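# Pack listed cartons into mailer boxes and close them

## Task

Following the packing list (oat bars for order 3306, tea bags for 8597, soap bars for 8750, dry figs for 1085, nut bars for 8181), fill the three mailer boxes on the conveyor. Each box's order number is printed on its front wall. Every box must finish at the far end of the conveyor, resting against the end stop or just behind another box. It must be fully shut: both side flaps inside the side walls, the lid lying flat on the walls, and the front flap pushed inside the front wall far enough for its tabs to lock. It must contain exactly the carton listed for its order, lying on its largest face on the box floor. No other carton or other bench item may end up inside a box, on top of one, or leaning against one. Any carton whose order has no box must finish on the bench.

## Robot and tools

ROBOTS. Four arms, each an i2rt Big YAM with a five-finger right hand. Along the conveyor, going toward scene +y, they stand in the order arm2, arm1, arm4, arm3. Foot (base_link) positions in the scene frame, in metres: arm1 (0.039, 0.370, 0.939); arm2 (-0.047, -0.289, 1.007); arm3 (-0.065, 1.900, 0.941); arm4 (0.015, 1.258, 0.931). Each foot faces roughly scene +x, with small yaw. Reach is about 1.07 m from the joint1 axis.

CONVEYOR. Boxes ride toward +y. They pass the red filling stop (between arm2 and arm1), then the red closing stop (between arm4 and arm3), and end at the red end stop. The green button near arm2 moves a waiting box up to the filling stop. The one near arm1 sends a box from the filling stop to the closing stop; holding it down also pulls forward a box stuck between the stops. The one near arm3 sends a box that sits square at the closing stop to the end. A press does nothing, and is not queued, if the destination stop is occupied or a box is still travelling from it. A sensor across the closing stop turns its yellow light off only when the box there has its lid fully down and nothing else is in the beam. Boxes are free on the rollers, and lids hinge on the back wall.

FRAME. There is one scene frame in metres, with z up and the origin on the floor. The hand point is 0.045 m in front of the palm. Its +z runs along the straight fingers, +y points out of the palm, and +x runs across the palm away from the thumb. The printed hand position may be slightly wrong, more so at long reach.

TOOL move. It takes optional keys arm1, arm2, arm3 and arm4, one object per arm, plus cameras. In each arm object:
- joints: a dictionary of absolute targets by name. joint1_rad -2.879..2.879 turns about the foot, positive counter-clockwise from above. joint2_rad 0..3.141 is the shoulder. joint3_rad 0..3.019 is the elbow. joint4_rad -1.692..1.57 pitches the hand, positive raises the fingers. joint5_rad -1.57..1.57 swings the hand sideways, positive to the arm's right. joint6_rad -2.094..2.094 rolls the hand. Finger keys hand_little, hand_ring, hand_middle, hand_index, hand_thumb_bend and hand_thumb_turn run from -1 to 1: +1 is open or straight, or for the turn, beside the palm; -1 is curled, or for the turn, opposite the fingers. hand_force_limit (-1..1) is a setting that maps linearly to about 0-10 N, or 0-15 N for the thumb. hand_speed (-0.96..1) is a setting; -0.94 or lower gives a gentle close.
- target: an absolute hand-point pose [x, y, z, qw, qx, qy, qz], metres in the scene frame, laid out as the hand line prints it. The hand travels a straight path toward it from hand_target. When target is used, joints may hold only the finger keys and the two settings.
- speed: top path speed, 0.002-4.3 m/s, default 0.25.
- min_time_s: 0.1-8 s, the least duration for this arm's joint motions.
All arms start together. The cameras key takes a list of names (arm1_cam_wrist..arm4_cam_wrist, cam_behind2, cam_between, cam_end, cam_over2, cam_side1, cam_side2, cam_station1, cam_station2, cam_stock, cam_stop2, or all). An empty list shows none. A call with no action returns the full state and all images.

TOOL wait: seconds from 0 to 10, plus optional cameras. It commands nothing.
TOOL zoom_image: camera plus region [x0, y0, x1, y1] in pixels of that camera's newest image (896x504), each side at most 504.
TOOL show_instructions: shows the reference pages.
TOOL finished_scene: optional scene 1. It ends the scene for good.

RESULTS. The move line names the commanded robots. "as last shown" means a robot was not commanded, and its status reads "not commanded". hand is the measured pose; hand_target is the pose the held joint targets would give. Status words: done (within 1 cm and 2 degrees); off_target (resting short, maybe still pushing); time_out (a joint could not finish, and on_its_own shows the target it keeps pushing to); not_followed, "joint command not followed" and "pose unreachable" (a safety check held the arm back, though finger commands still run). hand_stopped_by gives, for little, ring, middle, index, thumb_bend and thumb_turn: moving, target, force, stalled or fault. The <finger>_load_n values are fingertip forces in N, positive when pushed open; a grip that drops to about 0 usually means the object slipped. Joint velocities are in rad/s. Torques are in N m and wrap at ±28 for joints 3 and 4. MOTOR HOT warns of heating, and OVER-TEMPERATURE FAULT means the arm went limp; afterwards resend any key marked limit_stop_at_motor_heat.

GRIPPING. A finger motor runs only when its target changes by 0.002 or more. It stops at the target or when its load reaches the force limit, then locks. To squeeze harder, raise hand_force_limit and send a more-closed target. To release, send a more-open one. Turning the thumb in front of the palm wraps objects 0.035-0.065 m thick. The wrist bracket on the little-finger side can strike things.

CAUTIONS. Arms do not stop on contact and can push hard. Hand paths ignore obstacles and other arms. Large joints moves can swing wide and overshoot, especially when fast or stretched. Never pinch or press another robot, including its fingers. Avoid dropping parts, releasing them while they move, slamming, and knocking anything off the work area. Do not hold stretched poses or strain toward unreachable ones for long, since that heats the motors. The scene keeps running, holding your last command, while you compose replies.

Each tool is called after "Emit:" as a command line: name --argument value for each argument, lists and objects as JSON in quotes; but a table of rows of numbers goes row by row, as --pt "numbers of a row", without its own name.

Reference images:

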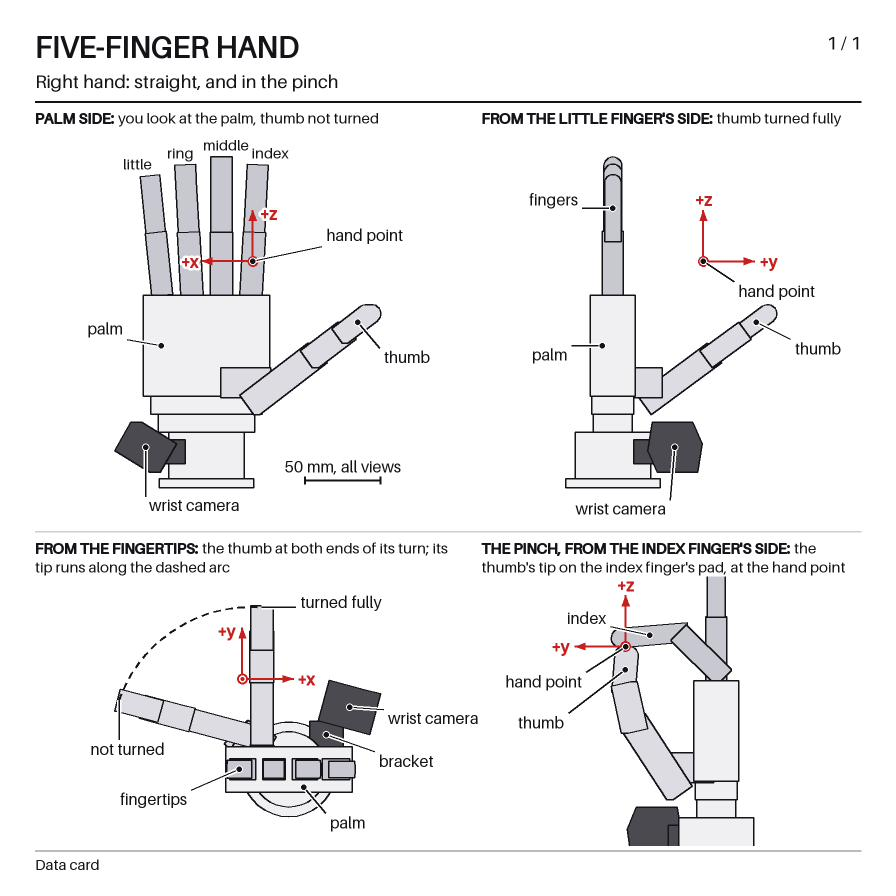

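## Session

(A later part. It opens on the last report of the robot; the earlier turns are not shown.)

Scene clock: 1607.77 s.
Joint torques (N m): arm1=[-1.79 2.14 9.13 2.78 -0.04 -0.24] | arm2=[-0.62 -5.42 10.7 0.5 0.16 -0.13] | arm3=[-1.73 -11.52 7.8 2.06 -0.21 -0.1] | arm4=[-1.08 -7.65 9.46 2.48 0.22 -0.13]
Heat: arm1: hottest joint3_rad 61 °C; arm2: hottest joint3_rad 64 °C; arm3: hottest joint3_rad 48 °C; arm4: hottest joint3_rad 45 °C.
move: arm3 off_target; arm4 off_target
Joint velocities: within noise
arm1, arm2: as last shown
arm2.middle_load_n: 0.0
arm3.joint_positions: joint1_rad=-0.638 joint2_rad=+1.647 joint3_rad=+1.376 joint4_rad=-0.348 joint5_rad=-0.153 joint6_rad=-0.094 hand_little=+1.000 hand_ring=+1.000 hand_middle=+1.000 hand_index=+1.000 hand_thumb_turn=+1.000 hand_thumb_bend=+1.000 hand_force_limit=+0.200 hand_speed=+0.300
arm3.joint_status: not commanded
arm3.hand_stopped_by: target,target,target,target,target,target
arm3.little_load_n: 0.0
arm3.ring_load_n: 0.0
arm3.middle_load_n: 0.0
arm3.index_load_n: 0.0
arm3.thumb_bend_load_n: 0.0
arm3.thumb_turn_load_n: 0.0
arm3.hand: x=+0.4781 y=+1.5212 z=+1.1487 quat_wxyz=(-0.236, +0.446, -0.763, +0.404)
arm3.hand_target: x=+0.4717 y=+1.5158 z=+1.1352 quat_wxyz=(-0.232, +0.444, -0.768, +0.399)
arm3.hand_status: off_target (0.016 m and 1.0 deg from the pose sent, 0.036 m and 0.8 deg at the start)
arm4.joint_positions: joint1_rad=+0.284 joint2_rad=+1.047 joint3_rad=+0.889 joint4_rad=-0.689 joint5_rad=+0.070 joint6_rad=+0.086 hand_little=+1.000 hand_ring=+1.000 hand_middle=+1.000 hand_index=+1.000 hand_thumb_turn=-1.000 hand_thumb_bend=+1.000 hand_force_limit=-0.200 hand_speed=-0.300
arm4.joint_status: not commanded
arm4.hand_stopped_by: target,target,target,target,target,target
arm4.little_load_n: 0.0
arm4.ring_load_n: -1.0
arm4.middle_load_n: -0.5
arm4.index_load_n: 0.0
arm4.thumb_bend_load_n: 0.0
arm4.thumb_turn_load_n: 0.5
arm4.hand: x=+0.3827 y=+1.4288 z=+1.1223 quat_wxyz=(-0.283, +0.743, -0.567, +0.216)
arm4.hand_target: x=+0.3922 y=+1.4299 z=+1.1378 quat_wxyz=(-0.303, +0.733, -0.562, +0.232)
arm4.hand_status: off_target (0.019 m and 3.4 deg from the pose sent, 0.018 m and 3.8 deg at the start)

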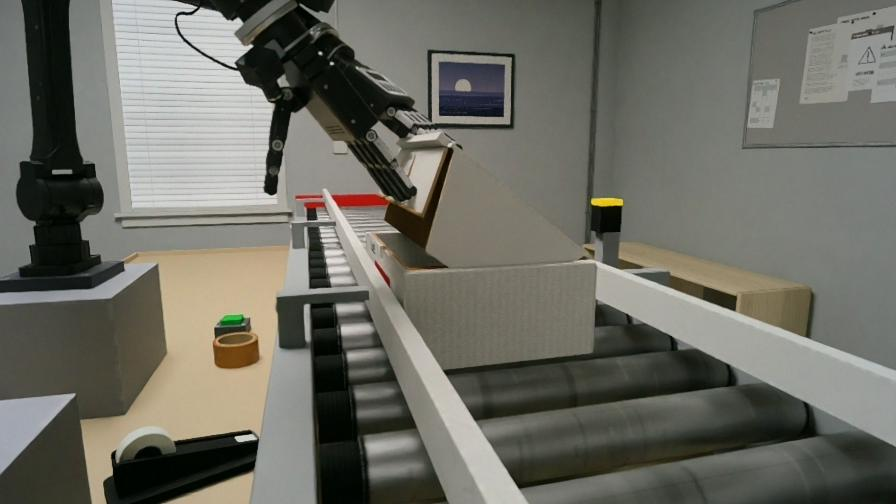

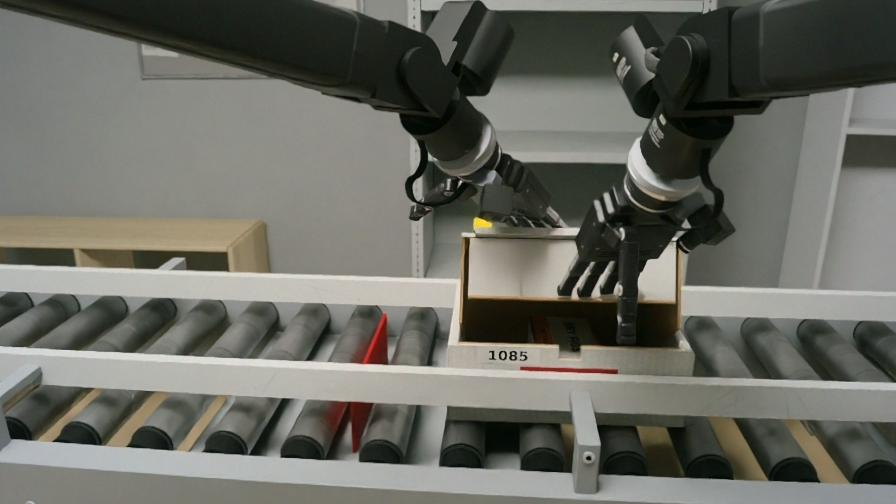

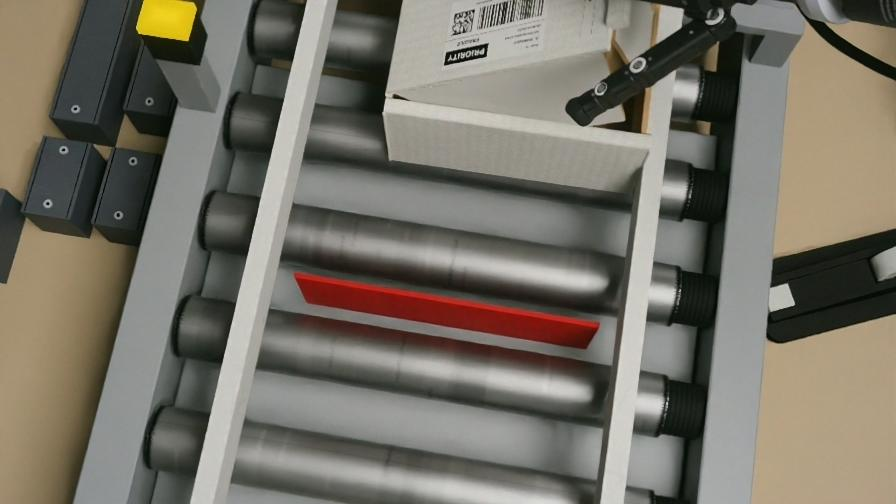

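Emit:
move --arm3 '{"target": [0.462, 1.515, 1.105, 0.2309, -0.4435, 0.7681, -0.3999], "speed": 0.05}' --arm4 '{"target": [0.390, 1.43, 1.122, 0.3036, -0.7329, 0.5624, -0.2330], "speed": 0.03}' --cameras '["cam_side2","cam_station2","cam_stop2","cam_over2"]'

Emit:
zoom_image --camera "cam_side2" --region '[340, 60, 640, 280]'

Scene clock: 1614.67 s.
Joint torques (N m): arm1=[-1.73 2.14 9.11 2.78 -0.04 -0.24] | arm2=[-0.62 -5.42 10.71 0.49 0.16 -0.13] | arm3=[-1.73 -10.93 7.41 1.87 -0.23 -0.11] | arm4=[-0.97 -7.47 9.61 2.54 0.32 -0.1]
Heat: arm1: hottest joint3_rad 60 °C; arm2: hottest joint3_rad 64 °C; arm3: hottest joint3_rad 47 °C; arm4: hottest joint3_rad 44 °C.
move: arm3 off_target; arm4 off_target
Joint velocities: within noise
arm1, arm2: as last shown
arm1.little_load_n: -0.5
arm3.joint_positions: joint1_rad=-0.649 joint2_rad=+1.647 joint3_rad=+1.304 joint4_rad=-0.265 joint5_rad=-0.159 joint6_rad=-0.101 hand_little=+1.000 hand_ring=+1.000 hand_middle=+1.000 hand_index=+1.000 hand_thumb_turn=+1.000 hand_thumb_bend=+1.000 hand_force_limit=+0.200 hand_speed=+0.300
arm3.joint_status: not commanded
arm3.hand_stopped_by: target,target,target,target,target,target
arm3.little_load_n: 0.5
arm3.ring_load_n: 0.5
arm3.middle_load_n: 0.0
arm3.index_load_n: 0.0
arm3.thumb_bend_load_n: 0.0
arm3.thumb_turn_load_n: 0.0
arm3.hand: x=+0.4697 y=+1.5197 z=+1.1244 quat_wxyz=(-0.237, +0.444, -0.761, +0.409)
arm3.hand_target: x=+0.4614 y=+1.5157 z=+1.1054 quat_wxyz=(-0.230, +0.443, -0.768, +0.400)
arm3.hand_status: off_target (0.021 m and 1.5 deg from the pose sent, 0.047 m and 1.0 deg at the start)
arm4.joint_positions: joint1_rad=+0.284 joint2_rad=+1.045 joint3_rad=+0.843 joint4_rad=-0.650 joint5_rad=+0.070 joint6_rad=+0.086 hand_little=+1.000 hand_ring=+1.000 hand_middle=+1.000 hand_index=+1.000 hand_thumb_turn=-1.000 hand_thumb_bend=+1.000 hand_force_limit=-0.200 hand_speed=-0.300
arm4.joint_status: not commanded
arm4.hand_stopped_by: target,target,target,target,target,target
arm4.little_load_n: -0.5
arm4.ring_load_n: -1.5
arm4.middle_load_n: 0.0
arm4.index_load_n: 0.0
arm4.thumb_bend_load_n: 0.0
arm4.thumb_turn_load_n: 0.0
arm4.hand: x=+0.3780 y=+1.4268 z=+1.1045 quat_wxyz=(-0.280, +0.744, -0.567, +0.214)
arm4.hand_target: x=+0.3894 y=+1.4299 z=+1.1219 quat_wxyz=(-0.304, +0.733, -0.562, +0.233)
arm4.hand_status: off_target (0.021 m and 3.7 deg from the pose sent, 0.007 m and 3.4 deg at the start)
pictures: cam_over2, cam_side2, cam_station2, cam_stop2

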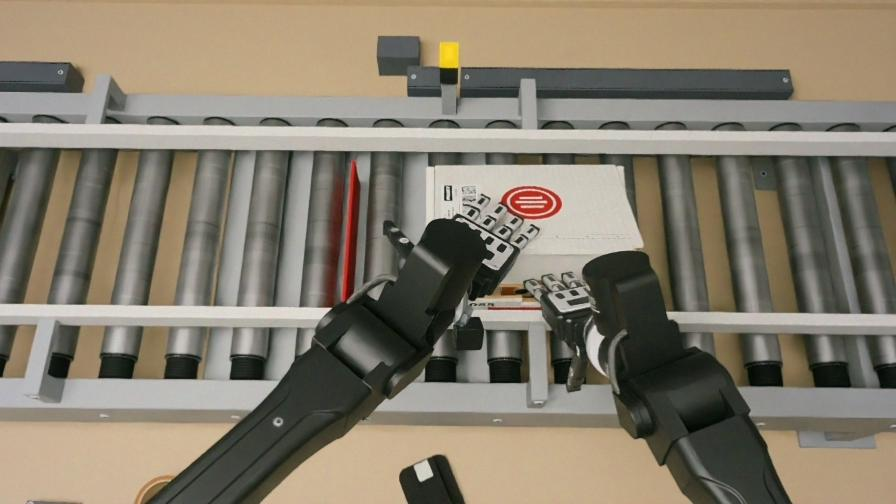

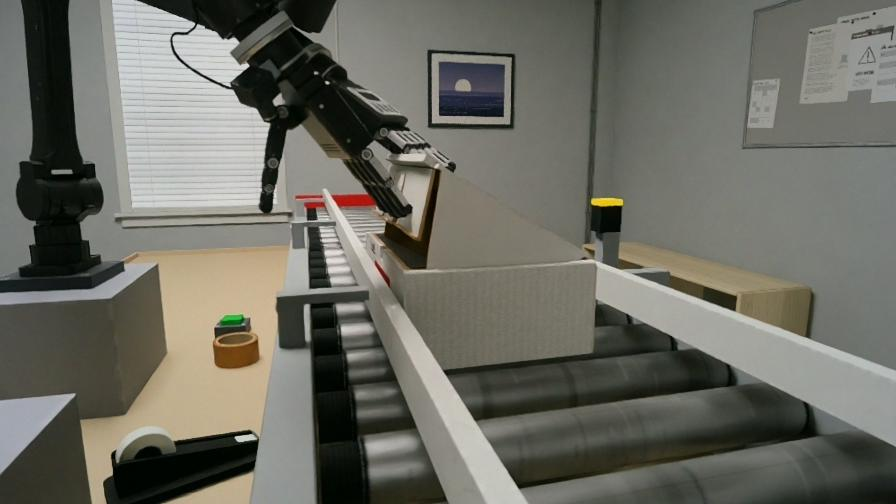

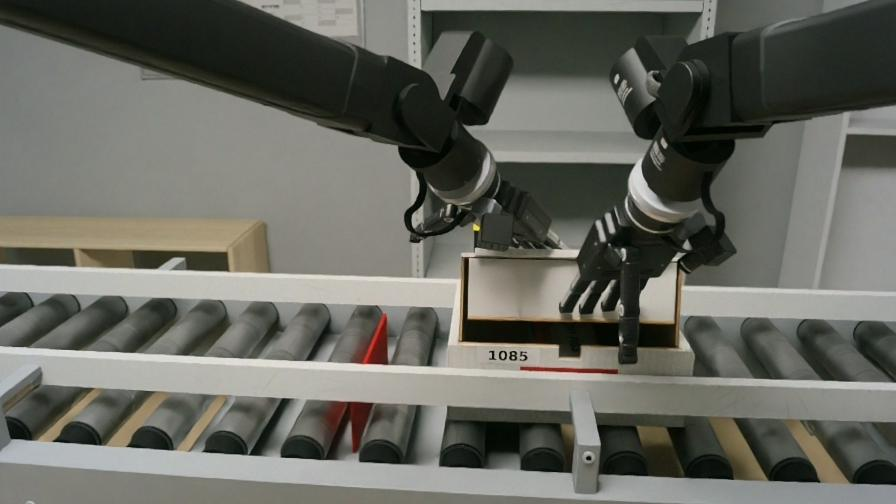

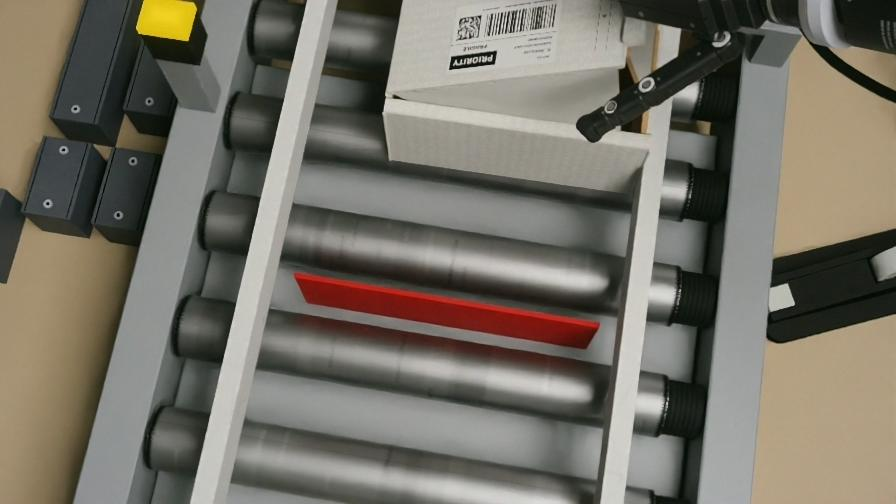

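Scaled by 1.680 from the camera's image (finer frame: 1280x720).

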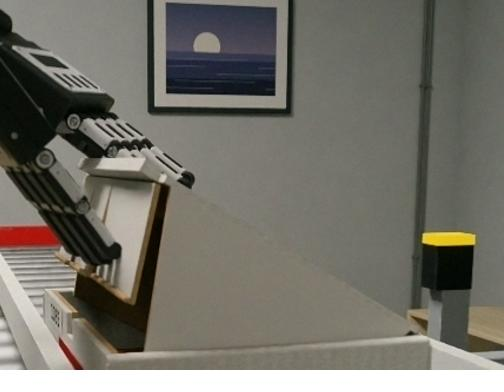

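Emit:
move --arm3 '{"target": [0.455, 1.515, 1.075, 0.2309, -0.4435, 0.7681, -0.3999], "speed": 0.04}' --arm4 '{"target": [0.384, 1.43, 1.124, 0.3036, -0.7329, 0.5624, -0.2330], "speed": 0.02}' --cameras '["cam_side2","cam_station2","cam_stop2","cam_over2"]'

Emit:
zoom_image --camera "cam_side2" --region '[340, 100, 640, 320]'

Emit:
zoom_image --camera "cam_station2" --region '[420, 200, 720, 400]'

Scene clock: 1625.97 s.
Joint torques (N m): arm1=[-1.67 2.14 9.11 2.8 -0.04 -0.24] | arm2=[-0.67 -5.42 10.71 0.5 0.17 -0.13] | arm3=[-1.79 -9.64 6.91 1.73 -0.23 -0.1] | arm4=[-0.38 -7.71 9.91 2.17 0.31 -0.05]
Heat: arm1: hottest joint3_rad 60 °C; arm2: hottest joint3_rad 64 °C; arm3: hottest joint3_rad 46 °C; arm4: hottest joint3_rad 44 °C.
move: arm3 off_target; arm4 off_target
Joint velocities: within noise
arm1: as last shown
arm1.little_load_n: 0.0
arm2.joint_positions: joint1_rad=+0.803 joint2_rad=+1.195 joint3_rad=+1.279 joint4_rad=-1.267 joint5_rad=+0.350 joint6_rad=-0.612 hand_little=+1.000 hand_ring=+1.000 hand_middle=+1.000 hand_index=+1.000 hand_thumb_turn=+1.000 hand_thumb_bend=+1.000 hand_force_limit=+0.000 hand_speed=-0.800
arm2.joint_status: not commanded
arm2.hand_stopped_by: target,target,target,target,target,target
arm2.little_load_n: 0.0
arm2.ring_load_n: 0.0
arm2.middle_load_n: 0.0
arm2.index_load_n: 0.0
arm2.thumb_bend_load_n: 0.0
arm2.thumb_turn_load_n: 0.0
arm2.hand: x=+0.2742 y=-0.1069 z=+1.2866 quat_wxyz=(-0.028, +0.956, -0.146, +0.252)
arm2.hand_target: x=+0.2802 y=-0.0991 z=+1.3007 quat_wxyz=(-0.035, +0.956, -0.137, +0.256)
arm2.hand_status: not commanded
arm3.joint_positions: joint1_rad=-0.656 joint2_rad=+1.647 joint3_rad=+1.244 joint4_rad=-0.181 joint5_rad=-0.168 joint6_rad=-0.107 hand_little=+1.000 hand_ring=+1.000 hand_middle=+1.000 hand_index=+1.000 hand_thumb_turn=+1.000 hand_thumb_bend=+1.000 hand_force_limit=+0.200 hand_speed=+0.300
arm3.joint_status: not commanded
arm3.hand_stopped_by: target,target,target,target,target,target
arm3.little_load_n: 0.0
arm3.ring_load_n: 0.0
arm3.middle_load_n: 0.0
arm3.index_load_n: 0.0
arm3.thumb_bend_load_n: 0.0
arm3.thumb_turn_load_n: 0.0
arm3.hand: x=+0.4648 y=+1.5189 z=+1.1076 quat_wxyz=(-0.241, +0.443, -0.754, +0.420)
arm3.hand_target: x=+0.4543 y=+1.5166 z=+1.0762 quat_wxyz=(-0.232, +0.444, -0.768, +0.400)
arm3.hand_status: off_target (0.034 m and 3.0 deg from the pose sent, 0.052 m and 1.5 deg at the start)
arm4.joint_positions: joint1_rad=+0.284 joint2_rad=+1.033 joint3_rad=+0.834 joint4_rad=-0.650 joint5_rad=+0.075 joint6_rad=+0.086 hand_little=+1.000 hand_ring=+1.000 hand_middle=+1.000 hand_index=+1.000 hand_thumb_turn=-1.000 hand_thumb_bend=+1.000 hand_force_limit=-0.200 hand_speed=-0.300
arm4.joint_status: not commanded
arm4.hand_stopped_by: target,target,target,target,target,target
arm4.little_load_n: -0.5
arm4.ring_load_n: -2.5
arm4.middle_load_n: 0.0
arm4.index_load_n: 0.0
arm4.thumb_bend_load_n: 0.0
arm4.thumb_turn_load_n: 0.0
arm4.hand: x=+0.3752 y=+1.4247 z=+1.1044 quat_wxyz=(-0.280, +0.743, -0.568, +0.217)
arm4.hand_target: x=+0.3837 y=+1.4300 z=+1.1240 quat_wxyz=(-0.304, +0.733, -0.562, +0.233)
arm4.hand_status: off_target (0.022 m and 3.5 deg from the pose sent, 0.021 m and 3.7 deg at the start)
pictures: cam_over2, cam_side2, cam_station2, cam_stop2

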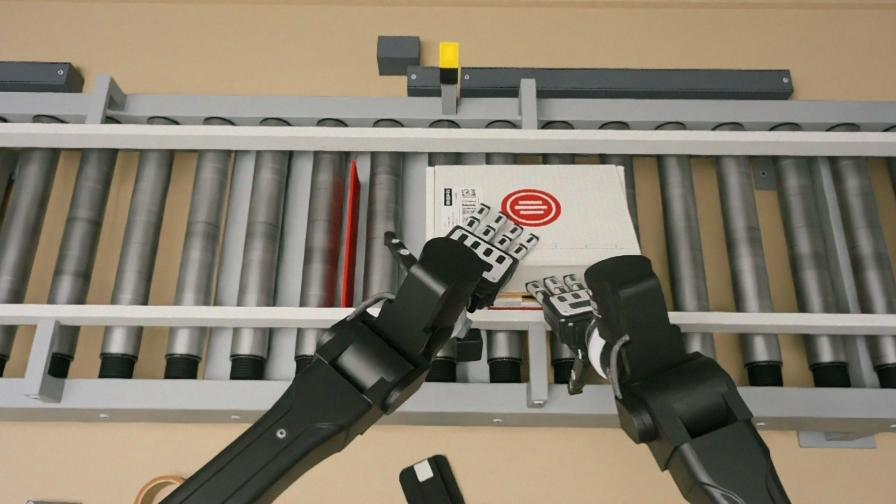

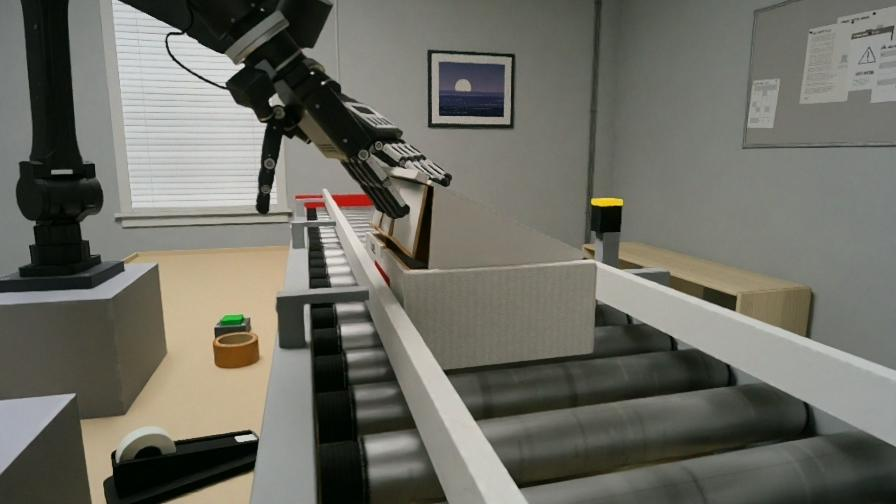

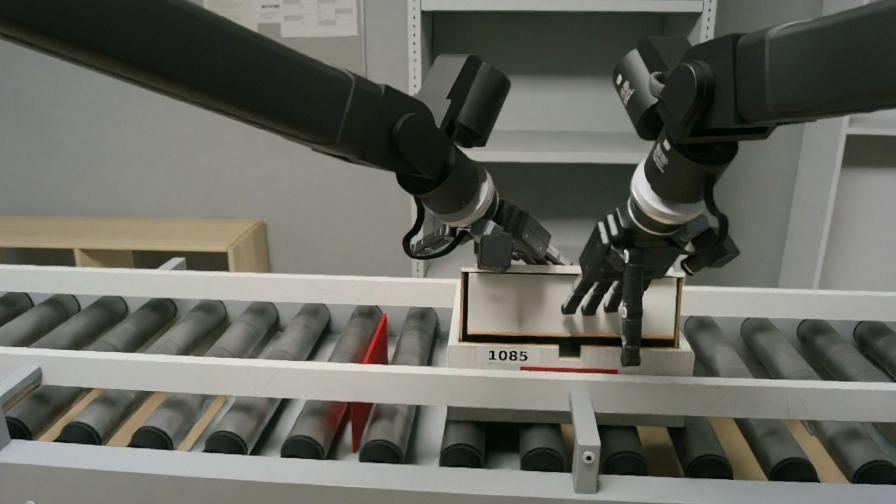

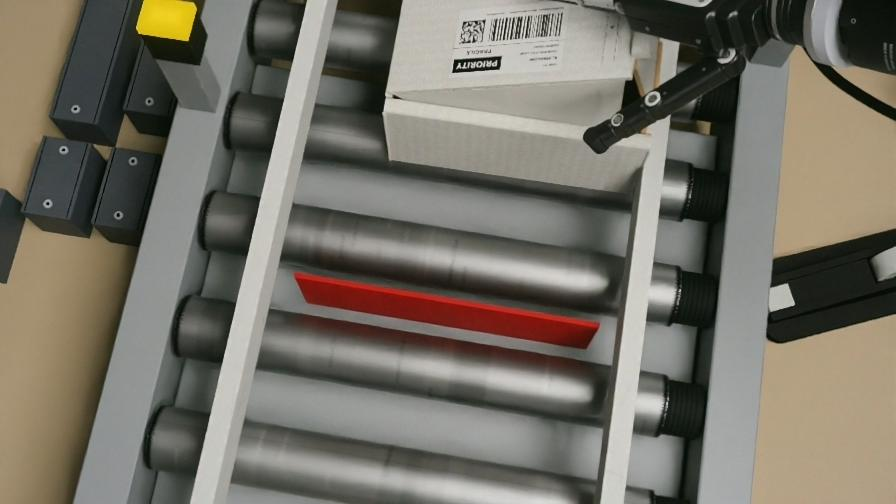

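Scaled by 1.680 from the camera's image (finer frame: 1280x720).

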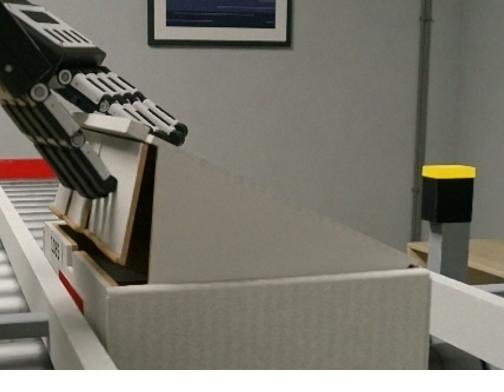

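Scaled by 1.680 from the camera's image (finer frame: 1280x720).

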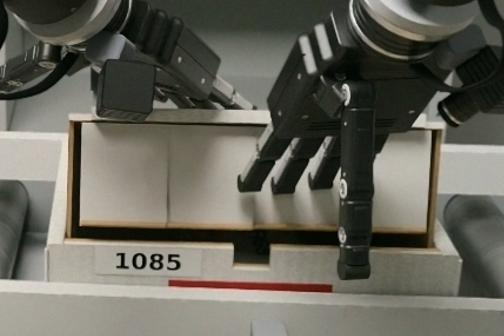

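Emit:
zoom_image --camera "cam_stop2" --region '[540, 20, 700, 200]'

Emit:
zoom_image --camera "cam_side2" --region '[350, 180, 450, 280]'

Scaled by 2.800 from the camera's image (finer frame: 1280x720).

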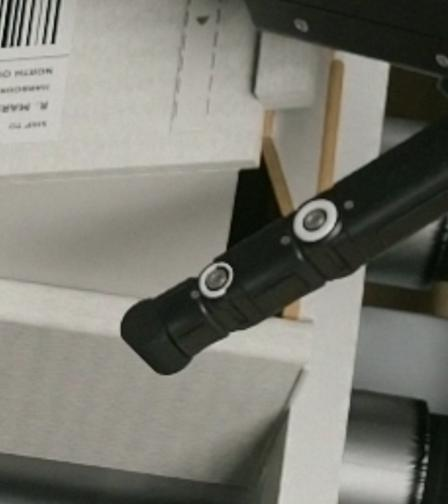

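Scaled by 5.040 from the camera's image (finer frame: 1280x720).

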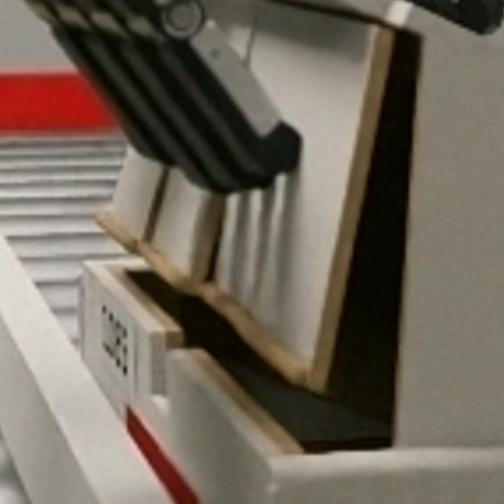

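Emit:
move --arm3 '{"joints": {"hand_force_limit": -0.3, "hand_speed": -0.3, "hand_thumb_turn": -1}}' --cameras '["cam_side2","cam_station2","cam_stop2"]'

Emit:
zoom_image --camera "cam_station2" --region '[420, 200, 720, 400]'

Scene clock: 1656.67 s.
Joint torques (N m): arm1=[-1.73 2.14 9.11 2.8 -0.04 -0.24] | arm2=[-0.67 -5.42 10.7 0.5 0.16 -0.13] | arm3=[-1.79 -9.64 6.91 1.76 -0.21 -0.1] | arm4=[-0.38 -7.71 9.89 2.18 0.31 -0.05]
Heat: arm1: hottest joint3_rad 60 °C; arm2: hottest joint3_rad 64 °C; arm3: hottest joint3_rad 46 °C; arm4: hottest joint3_rad 42 °C.
move: arm3 done
Joint velocities: within noise
arm1.joint_positions: joint1_rad=+0.316 joint2_rad=+0.406 joint3_rad=+1.007 joint4_rad=-1.028 joint5_rad=+0.002 joint6_rad=-0.982 hand_little=+1.000 hand_ring=+1.000 hand_middle=+1.000 hand_index=+1.000 hand_thumb_turn=+1.000 hand_thumb_bend=+1.000 hand_force_limit=+0.000 hand_speed=-0.800
arm1.joint_status: not commanded
arm1.hand_stopped_by: target,target,target,target,target,target
arm1.little_load_n: 0.0
arm1.ring_load_n: 0.0
arm1.middle_load_n: 0.0
arm1.index_load_n: 0.0
arm1.thumb_bend_load_n: 0.0
arm1.thumb_turn_load_n: 0.0
arm1.hand: x=+0.2613 y=+0.4380 z=+1.3357 quat_wxyz=(-0.263, +0.835, -0.065, +0.479)
arm1.hand_target: x=+0.2659 y=+0.4351 z=+1.3400 quat_wxyz=(-0.260, +0.828, -0.063, +0.493)
arm1.hand_status: not commanded
arm2, arm4: as last shown
arm3.joint_positions: joint1_rad=-0.656 joint2_rad=+1.647 joint3_rad=+1.244 joint4_rad=-0.181 joint5_rad=-0.168 joint6_rad=-0.108 hand_little=+1.000 hand_ring=+1.000 hand_middle=+1.000 hand_index=+1.000 hand_thumb_turn=-1.000 hand_thumb_bend=+1.000 hand_force_limit=-0.300 hand_speed=-0.300
arm3.joint_status: all done
arm3.hand_stopped_by: target,target,target,target,target,target
arm3.little_load_n: 0.0
arm3.ring_load_n: 0.0
arm3.middle_load_n: 0.0
arm3.index_load_n: -0.5
arm3.thumb_bend_load_n: 0.0
arm3.thumb_turn_load_n: 0.0
arm3.hand: x=+0.4648 y=+1.5188 z=+1.1076 quat_wxyz=(-0.241, +0.444, -0.754, +0.420)
arm3.hand_target: x=+0.4543 y=+1.5167 z=+1.0762 quat_wxyz=(-0.232, +0.444, -0.768, +0.400)
arm3.hand_status: not commanded

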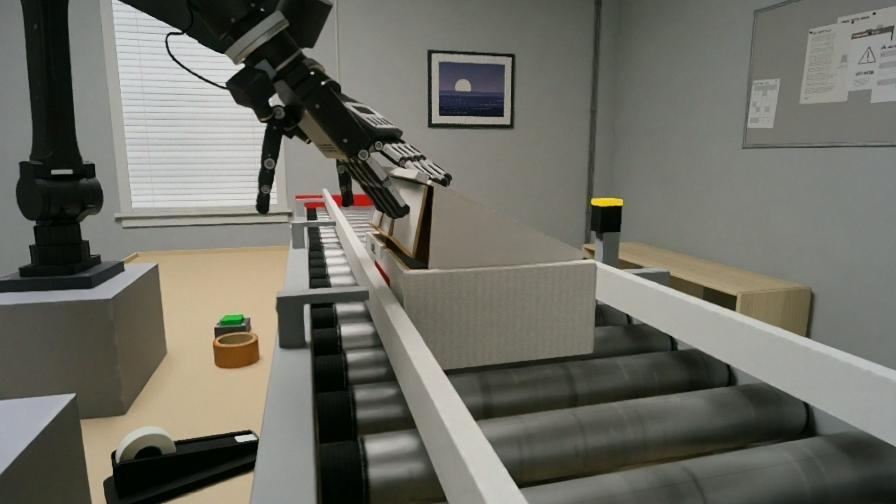

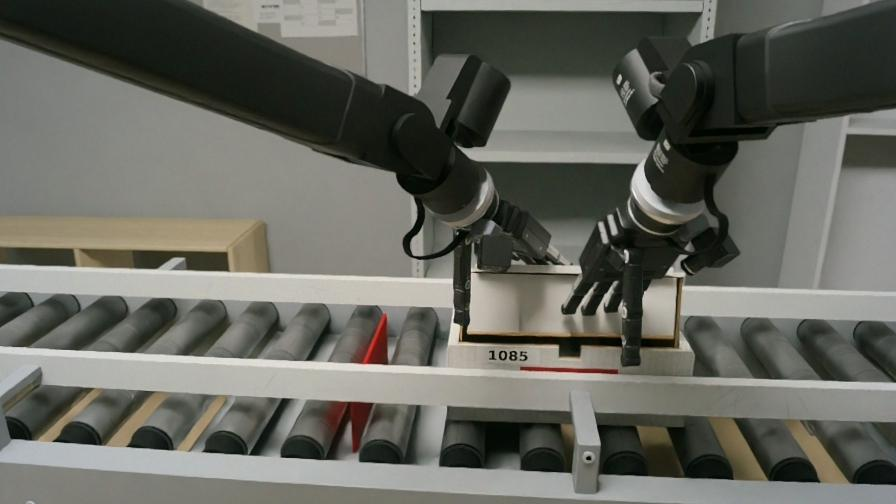

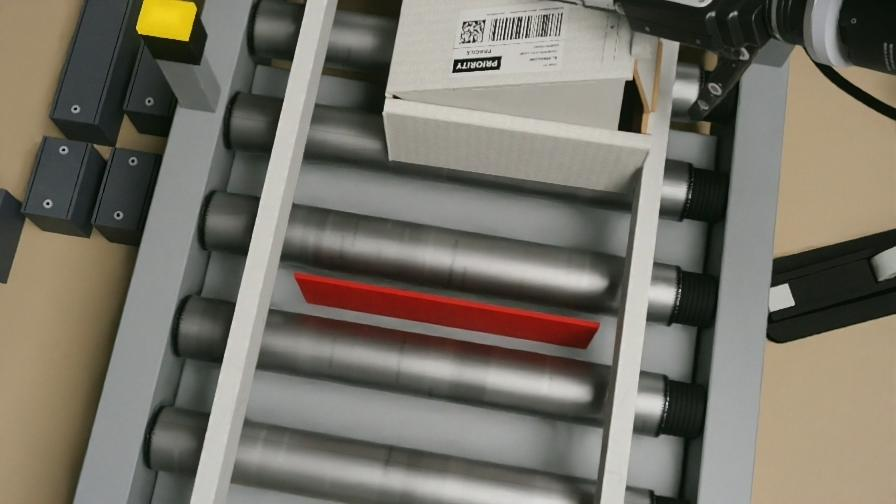

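Scaled by 1.680 from the camera's image (finer frame: 1280x720).

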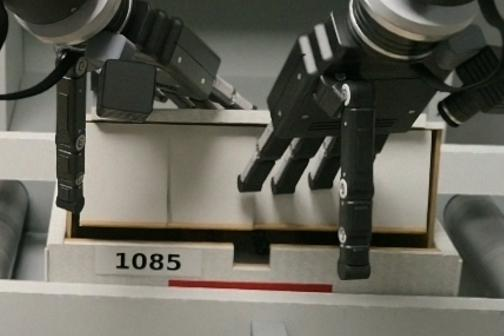

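Emit:
move --arm3 '{"joints": {"hand_thumb_bend": 0.1}}' --cameras '["cam_side2","cam_station2","cam_stop2"]'

Emit:
zoom_image --camera "cam_side2" --region '[350, 180, 450, 280]'

Emit:
zoom_image --camera "cam_stop2" --region '[560, 20, 720, 180]'

Scene clock: 1663.40 s.
Joint torques (N m): arm1=[-1.73 2.14 9.13 2.78 -0.04 -0.24] | arm2=[-0.62 -5.42 10.7 0.49 0.16 -0.13] | arm3=[-1.79 -9.58 6.91 1.76 -0.2 -0.1] | arm4=[-0.44 -7.65 9.89 2.18 0.31 -0.04]
Heat: arm1: hottest joint3_rad 60 °C; arm2: hottest joint3_rad 64 °C; arm3: hottest joint3_rad 45 °C; arm4: hottest joint3_rad 42 °C.
move: arm3 done
Joint velocities: within noise
arm1, arm2, arm4: as last shown
arm3.joint_positions: joint1_rad=-0.656 joint2_rad=+1.647 joint3_rad=+1.244 joint4_rad=-0.181 joint5_rad=-0.168 joint6_rad=-0.108 hand_little=+1.000 hand_ring=+1.000 hand_middle=+1.000 hand_index=+1.000 hand_thumb_turn=-1.000 hand_thumb_bend=+0.100 hand_force_limit=-0.300 hand_speed=-0.300
arm3.joint_status: all done
arm3.hand_stopped_by: target,target,target,target,target,target
arm3.little_load_n: 0.5
arm3.ring_load_n: 0.0
arm3.middle_load_n: 0.0
arm3.index_load_n: 0.0
arm3.thumb_bend_load_n: 0.0
arm3.thumb_turn_load_n: 0.0
arm3.hand: x=+0.4648 y=+1.5188 z=+1.1076 quat_wxyz=(-0.241, +0.444, -0.754, +0.420)
arm3.hand_target: x=+0.4543 y=+1.5167 z=+1.0762 quat_wxyz=(-0.232, +0.444, -0.768, +0.400)
arm3.hand_status: not commanded

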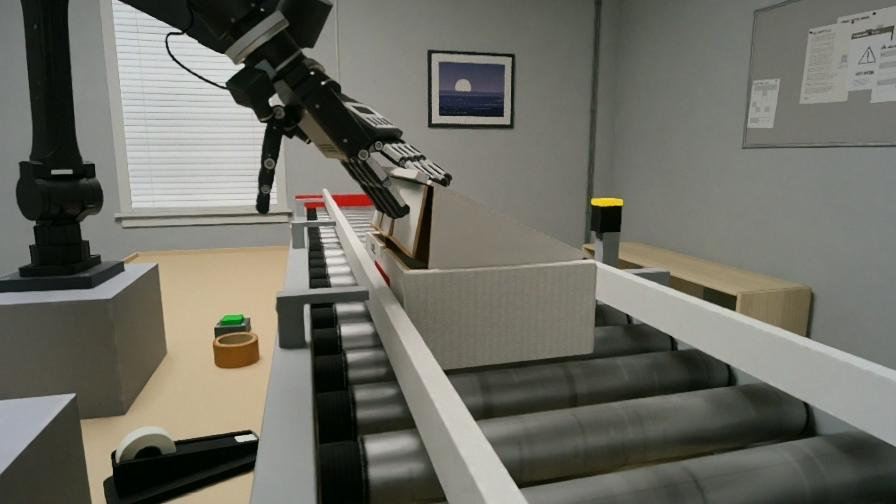

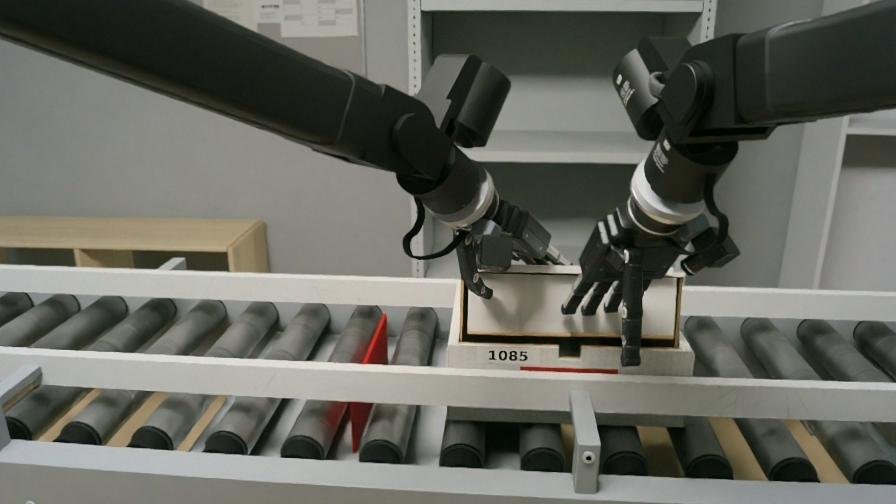

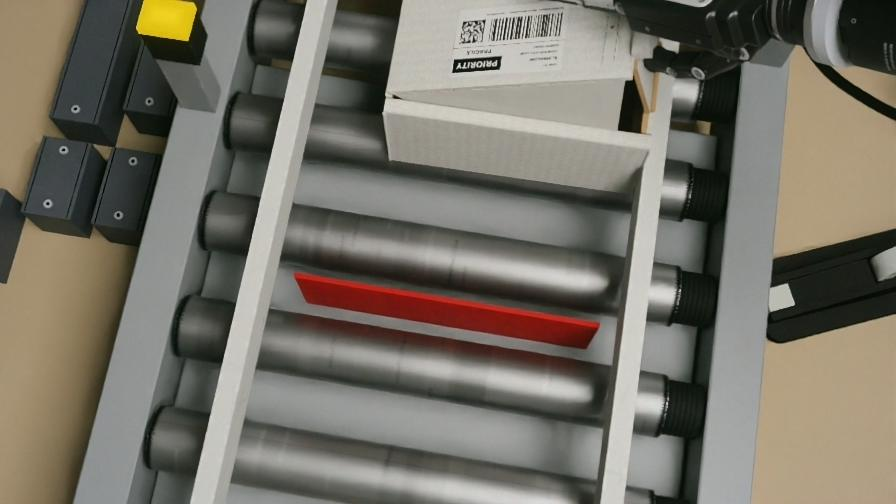

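Scaled by 5.040 from the camera's image (finer frame: 1280x720).

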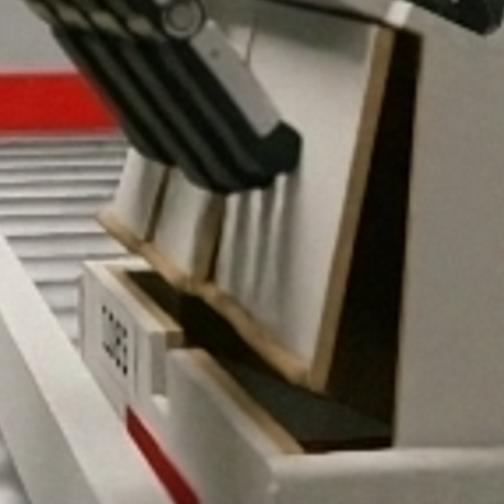

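Scaled by 3.150 from the camera's image (finer frame: 1280x720).

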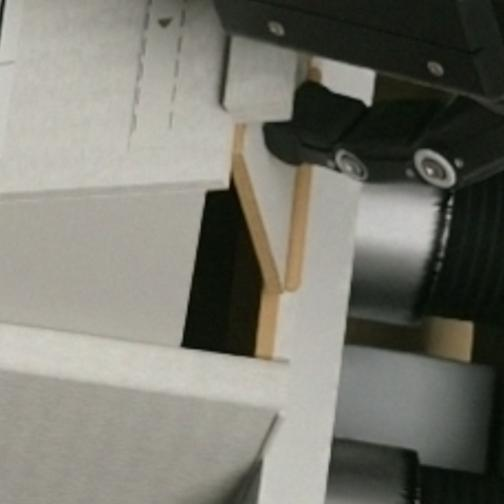

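Emit:
move --arm3 '{"joints": {"hand_thumb_bend": -0.25}}' --cameras '["cam_side2","cam_station2","cam_stop2"]'

Emit:
zoom_image --camera "cam_side2" --region '[350, 180, 450, 280]'

Emit:
zoom_image --camera "cam_stop2" --region '[560, 20, 720, 180]'

Scene clock: 1673.93 s.
Joint torques (N m): arm1=[-1.73 2.14 9.11 2.78 -0.04 -0.24] | arm2=[-0.67 -5.42 10.7 0.5 0.17 -0.13] | arm3=[-1.55 -9.58 6.93 1.72 -0.2 0] | arm4=[-0.44 -7.41 9.91 2.19 0.29 -0.04]
Heat: arm1: hottest joint3_rad 59 °C; arm2: hottest joint3_rad 64 °C; arm3: hottest joint3_rad 45 °C; arm4: hottest joint3_rad 42 °C.
move: arm3 off_target
Joint velocities: within noise
arm1, arm2, arm4: as last shown
arm3.joint_positions: joint1_rad=-0.659 joint2_rad=+1.647 joint3_rad=+1.244 joint4_rad=-0.181 joint5_rad=-0.181 joint6_rad=-0.118 hand_little=+1.000 hand_ring=+1.000 hand_middle=+1.000 hand_index=+1.000 hand_thumb_turn=-1.000 hand_thumb_bend=-0.160 hand_force_limit=-0.300 hand_speed=-0.300
arm3.joint_status: hand_thumb_bend off_target (ended at -0.160, target -0.250)
arm3.hand_stopped_by: target,target,target,target,force,target
arm3.little_load_n: 0.5
arm3.ring_load_n: 0.0
arm3.middle_load_n: 0.0
arm3.index_load_n: 0.0
arm3.thumb_bend_load_n: 3.5
arm3.thumb_turn_load_n: 0.0
arm3.hand: x=+0.4642 y=+1.5189 z=+1.1078 quat_wxyz=(-0.243, +0.449, -0.751, +0.419)
arm3.hand_target: x=+0.4551 y=+1.5185 z=+1.0765 quat_wxyz=(-0.236, +0.446, -0.767, +0.397)
arm3.hand_status: not commanded
arm4.joint_positions: joint1_rad=+0.284 joint2_rad=+1.030 joint3_rad=+0.834 joint4_rad=-0.650 joint5_rad=+0.076 joint6_rad=+0.086 hand_little=+1.000 hand_ring=+1.000 hand_middle=+1.000 hand_index=+1.000 hand_thumb_turn=-1.000 hand_thumb_bend=+1.000 hand_force_limit=-0.200 hand_speed=-0.300
arm4.ring_load_n: -1.5
arm4.hand: x=+0.3752 y=+1.4244 z=+1.1055 quat_wxyz=(-0.281, +0.743, -0.567, +0.218)
arm4.hand_target: x=+0.3838 y=+1.4298 z=+1.1240 quat_wxyz=(-0.304, +0.733, -0.562, +0.233)

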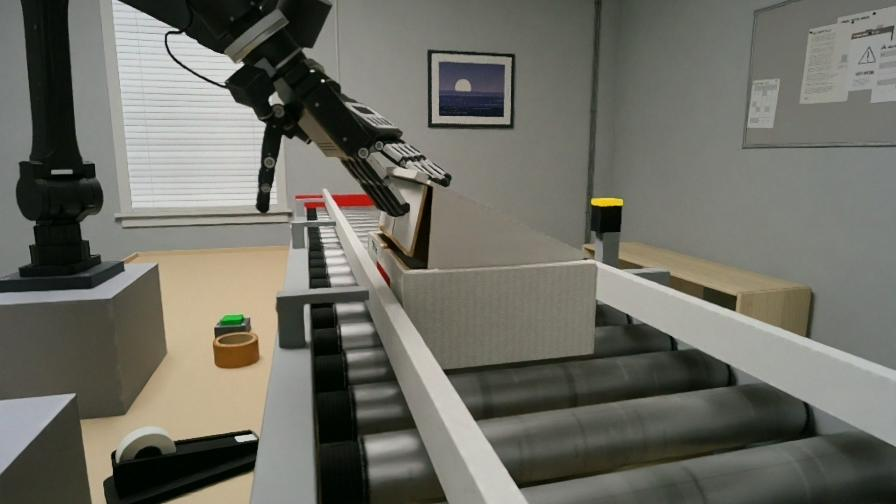

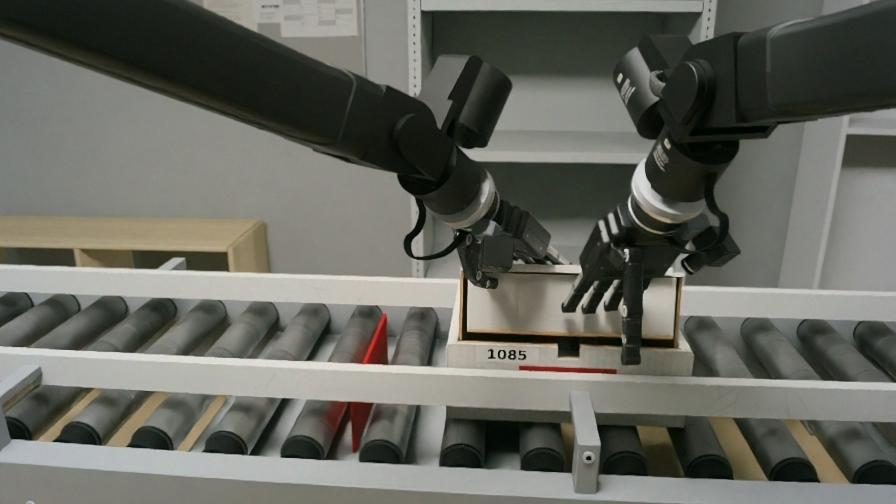

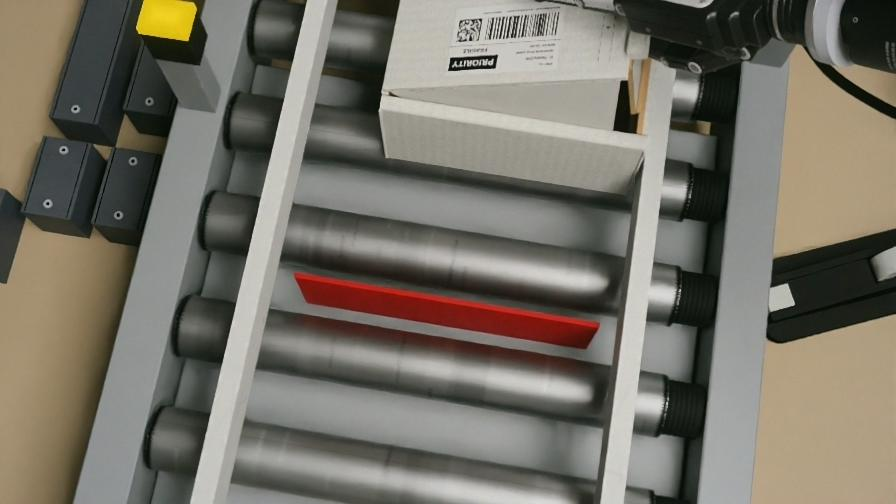

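Scaled by 5.040 from the camera's image (finer frame: 1280x720).

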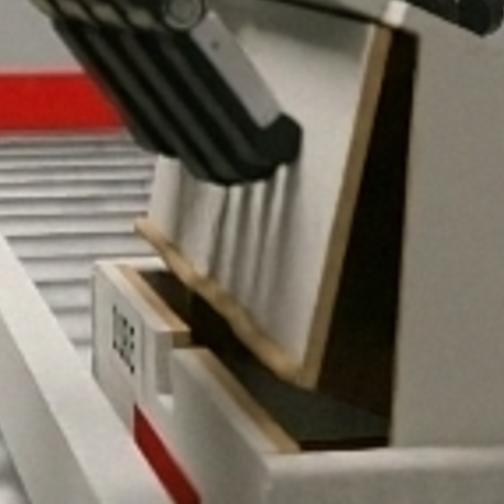

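Scaled by 3.150 from the camera's image (finer frame: 1280x720).

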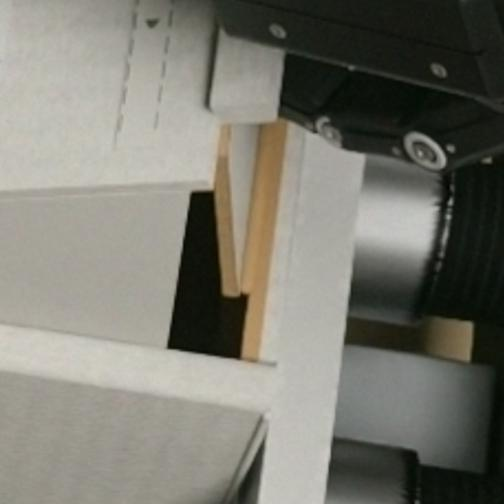

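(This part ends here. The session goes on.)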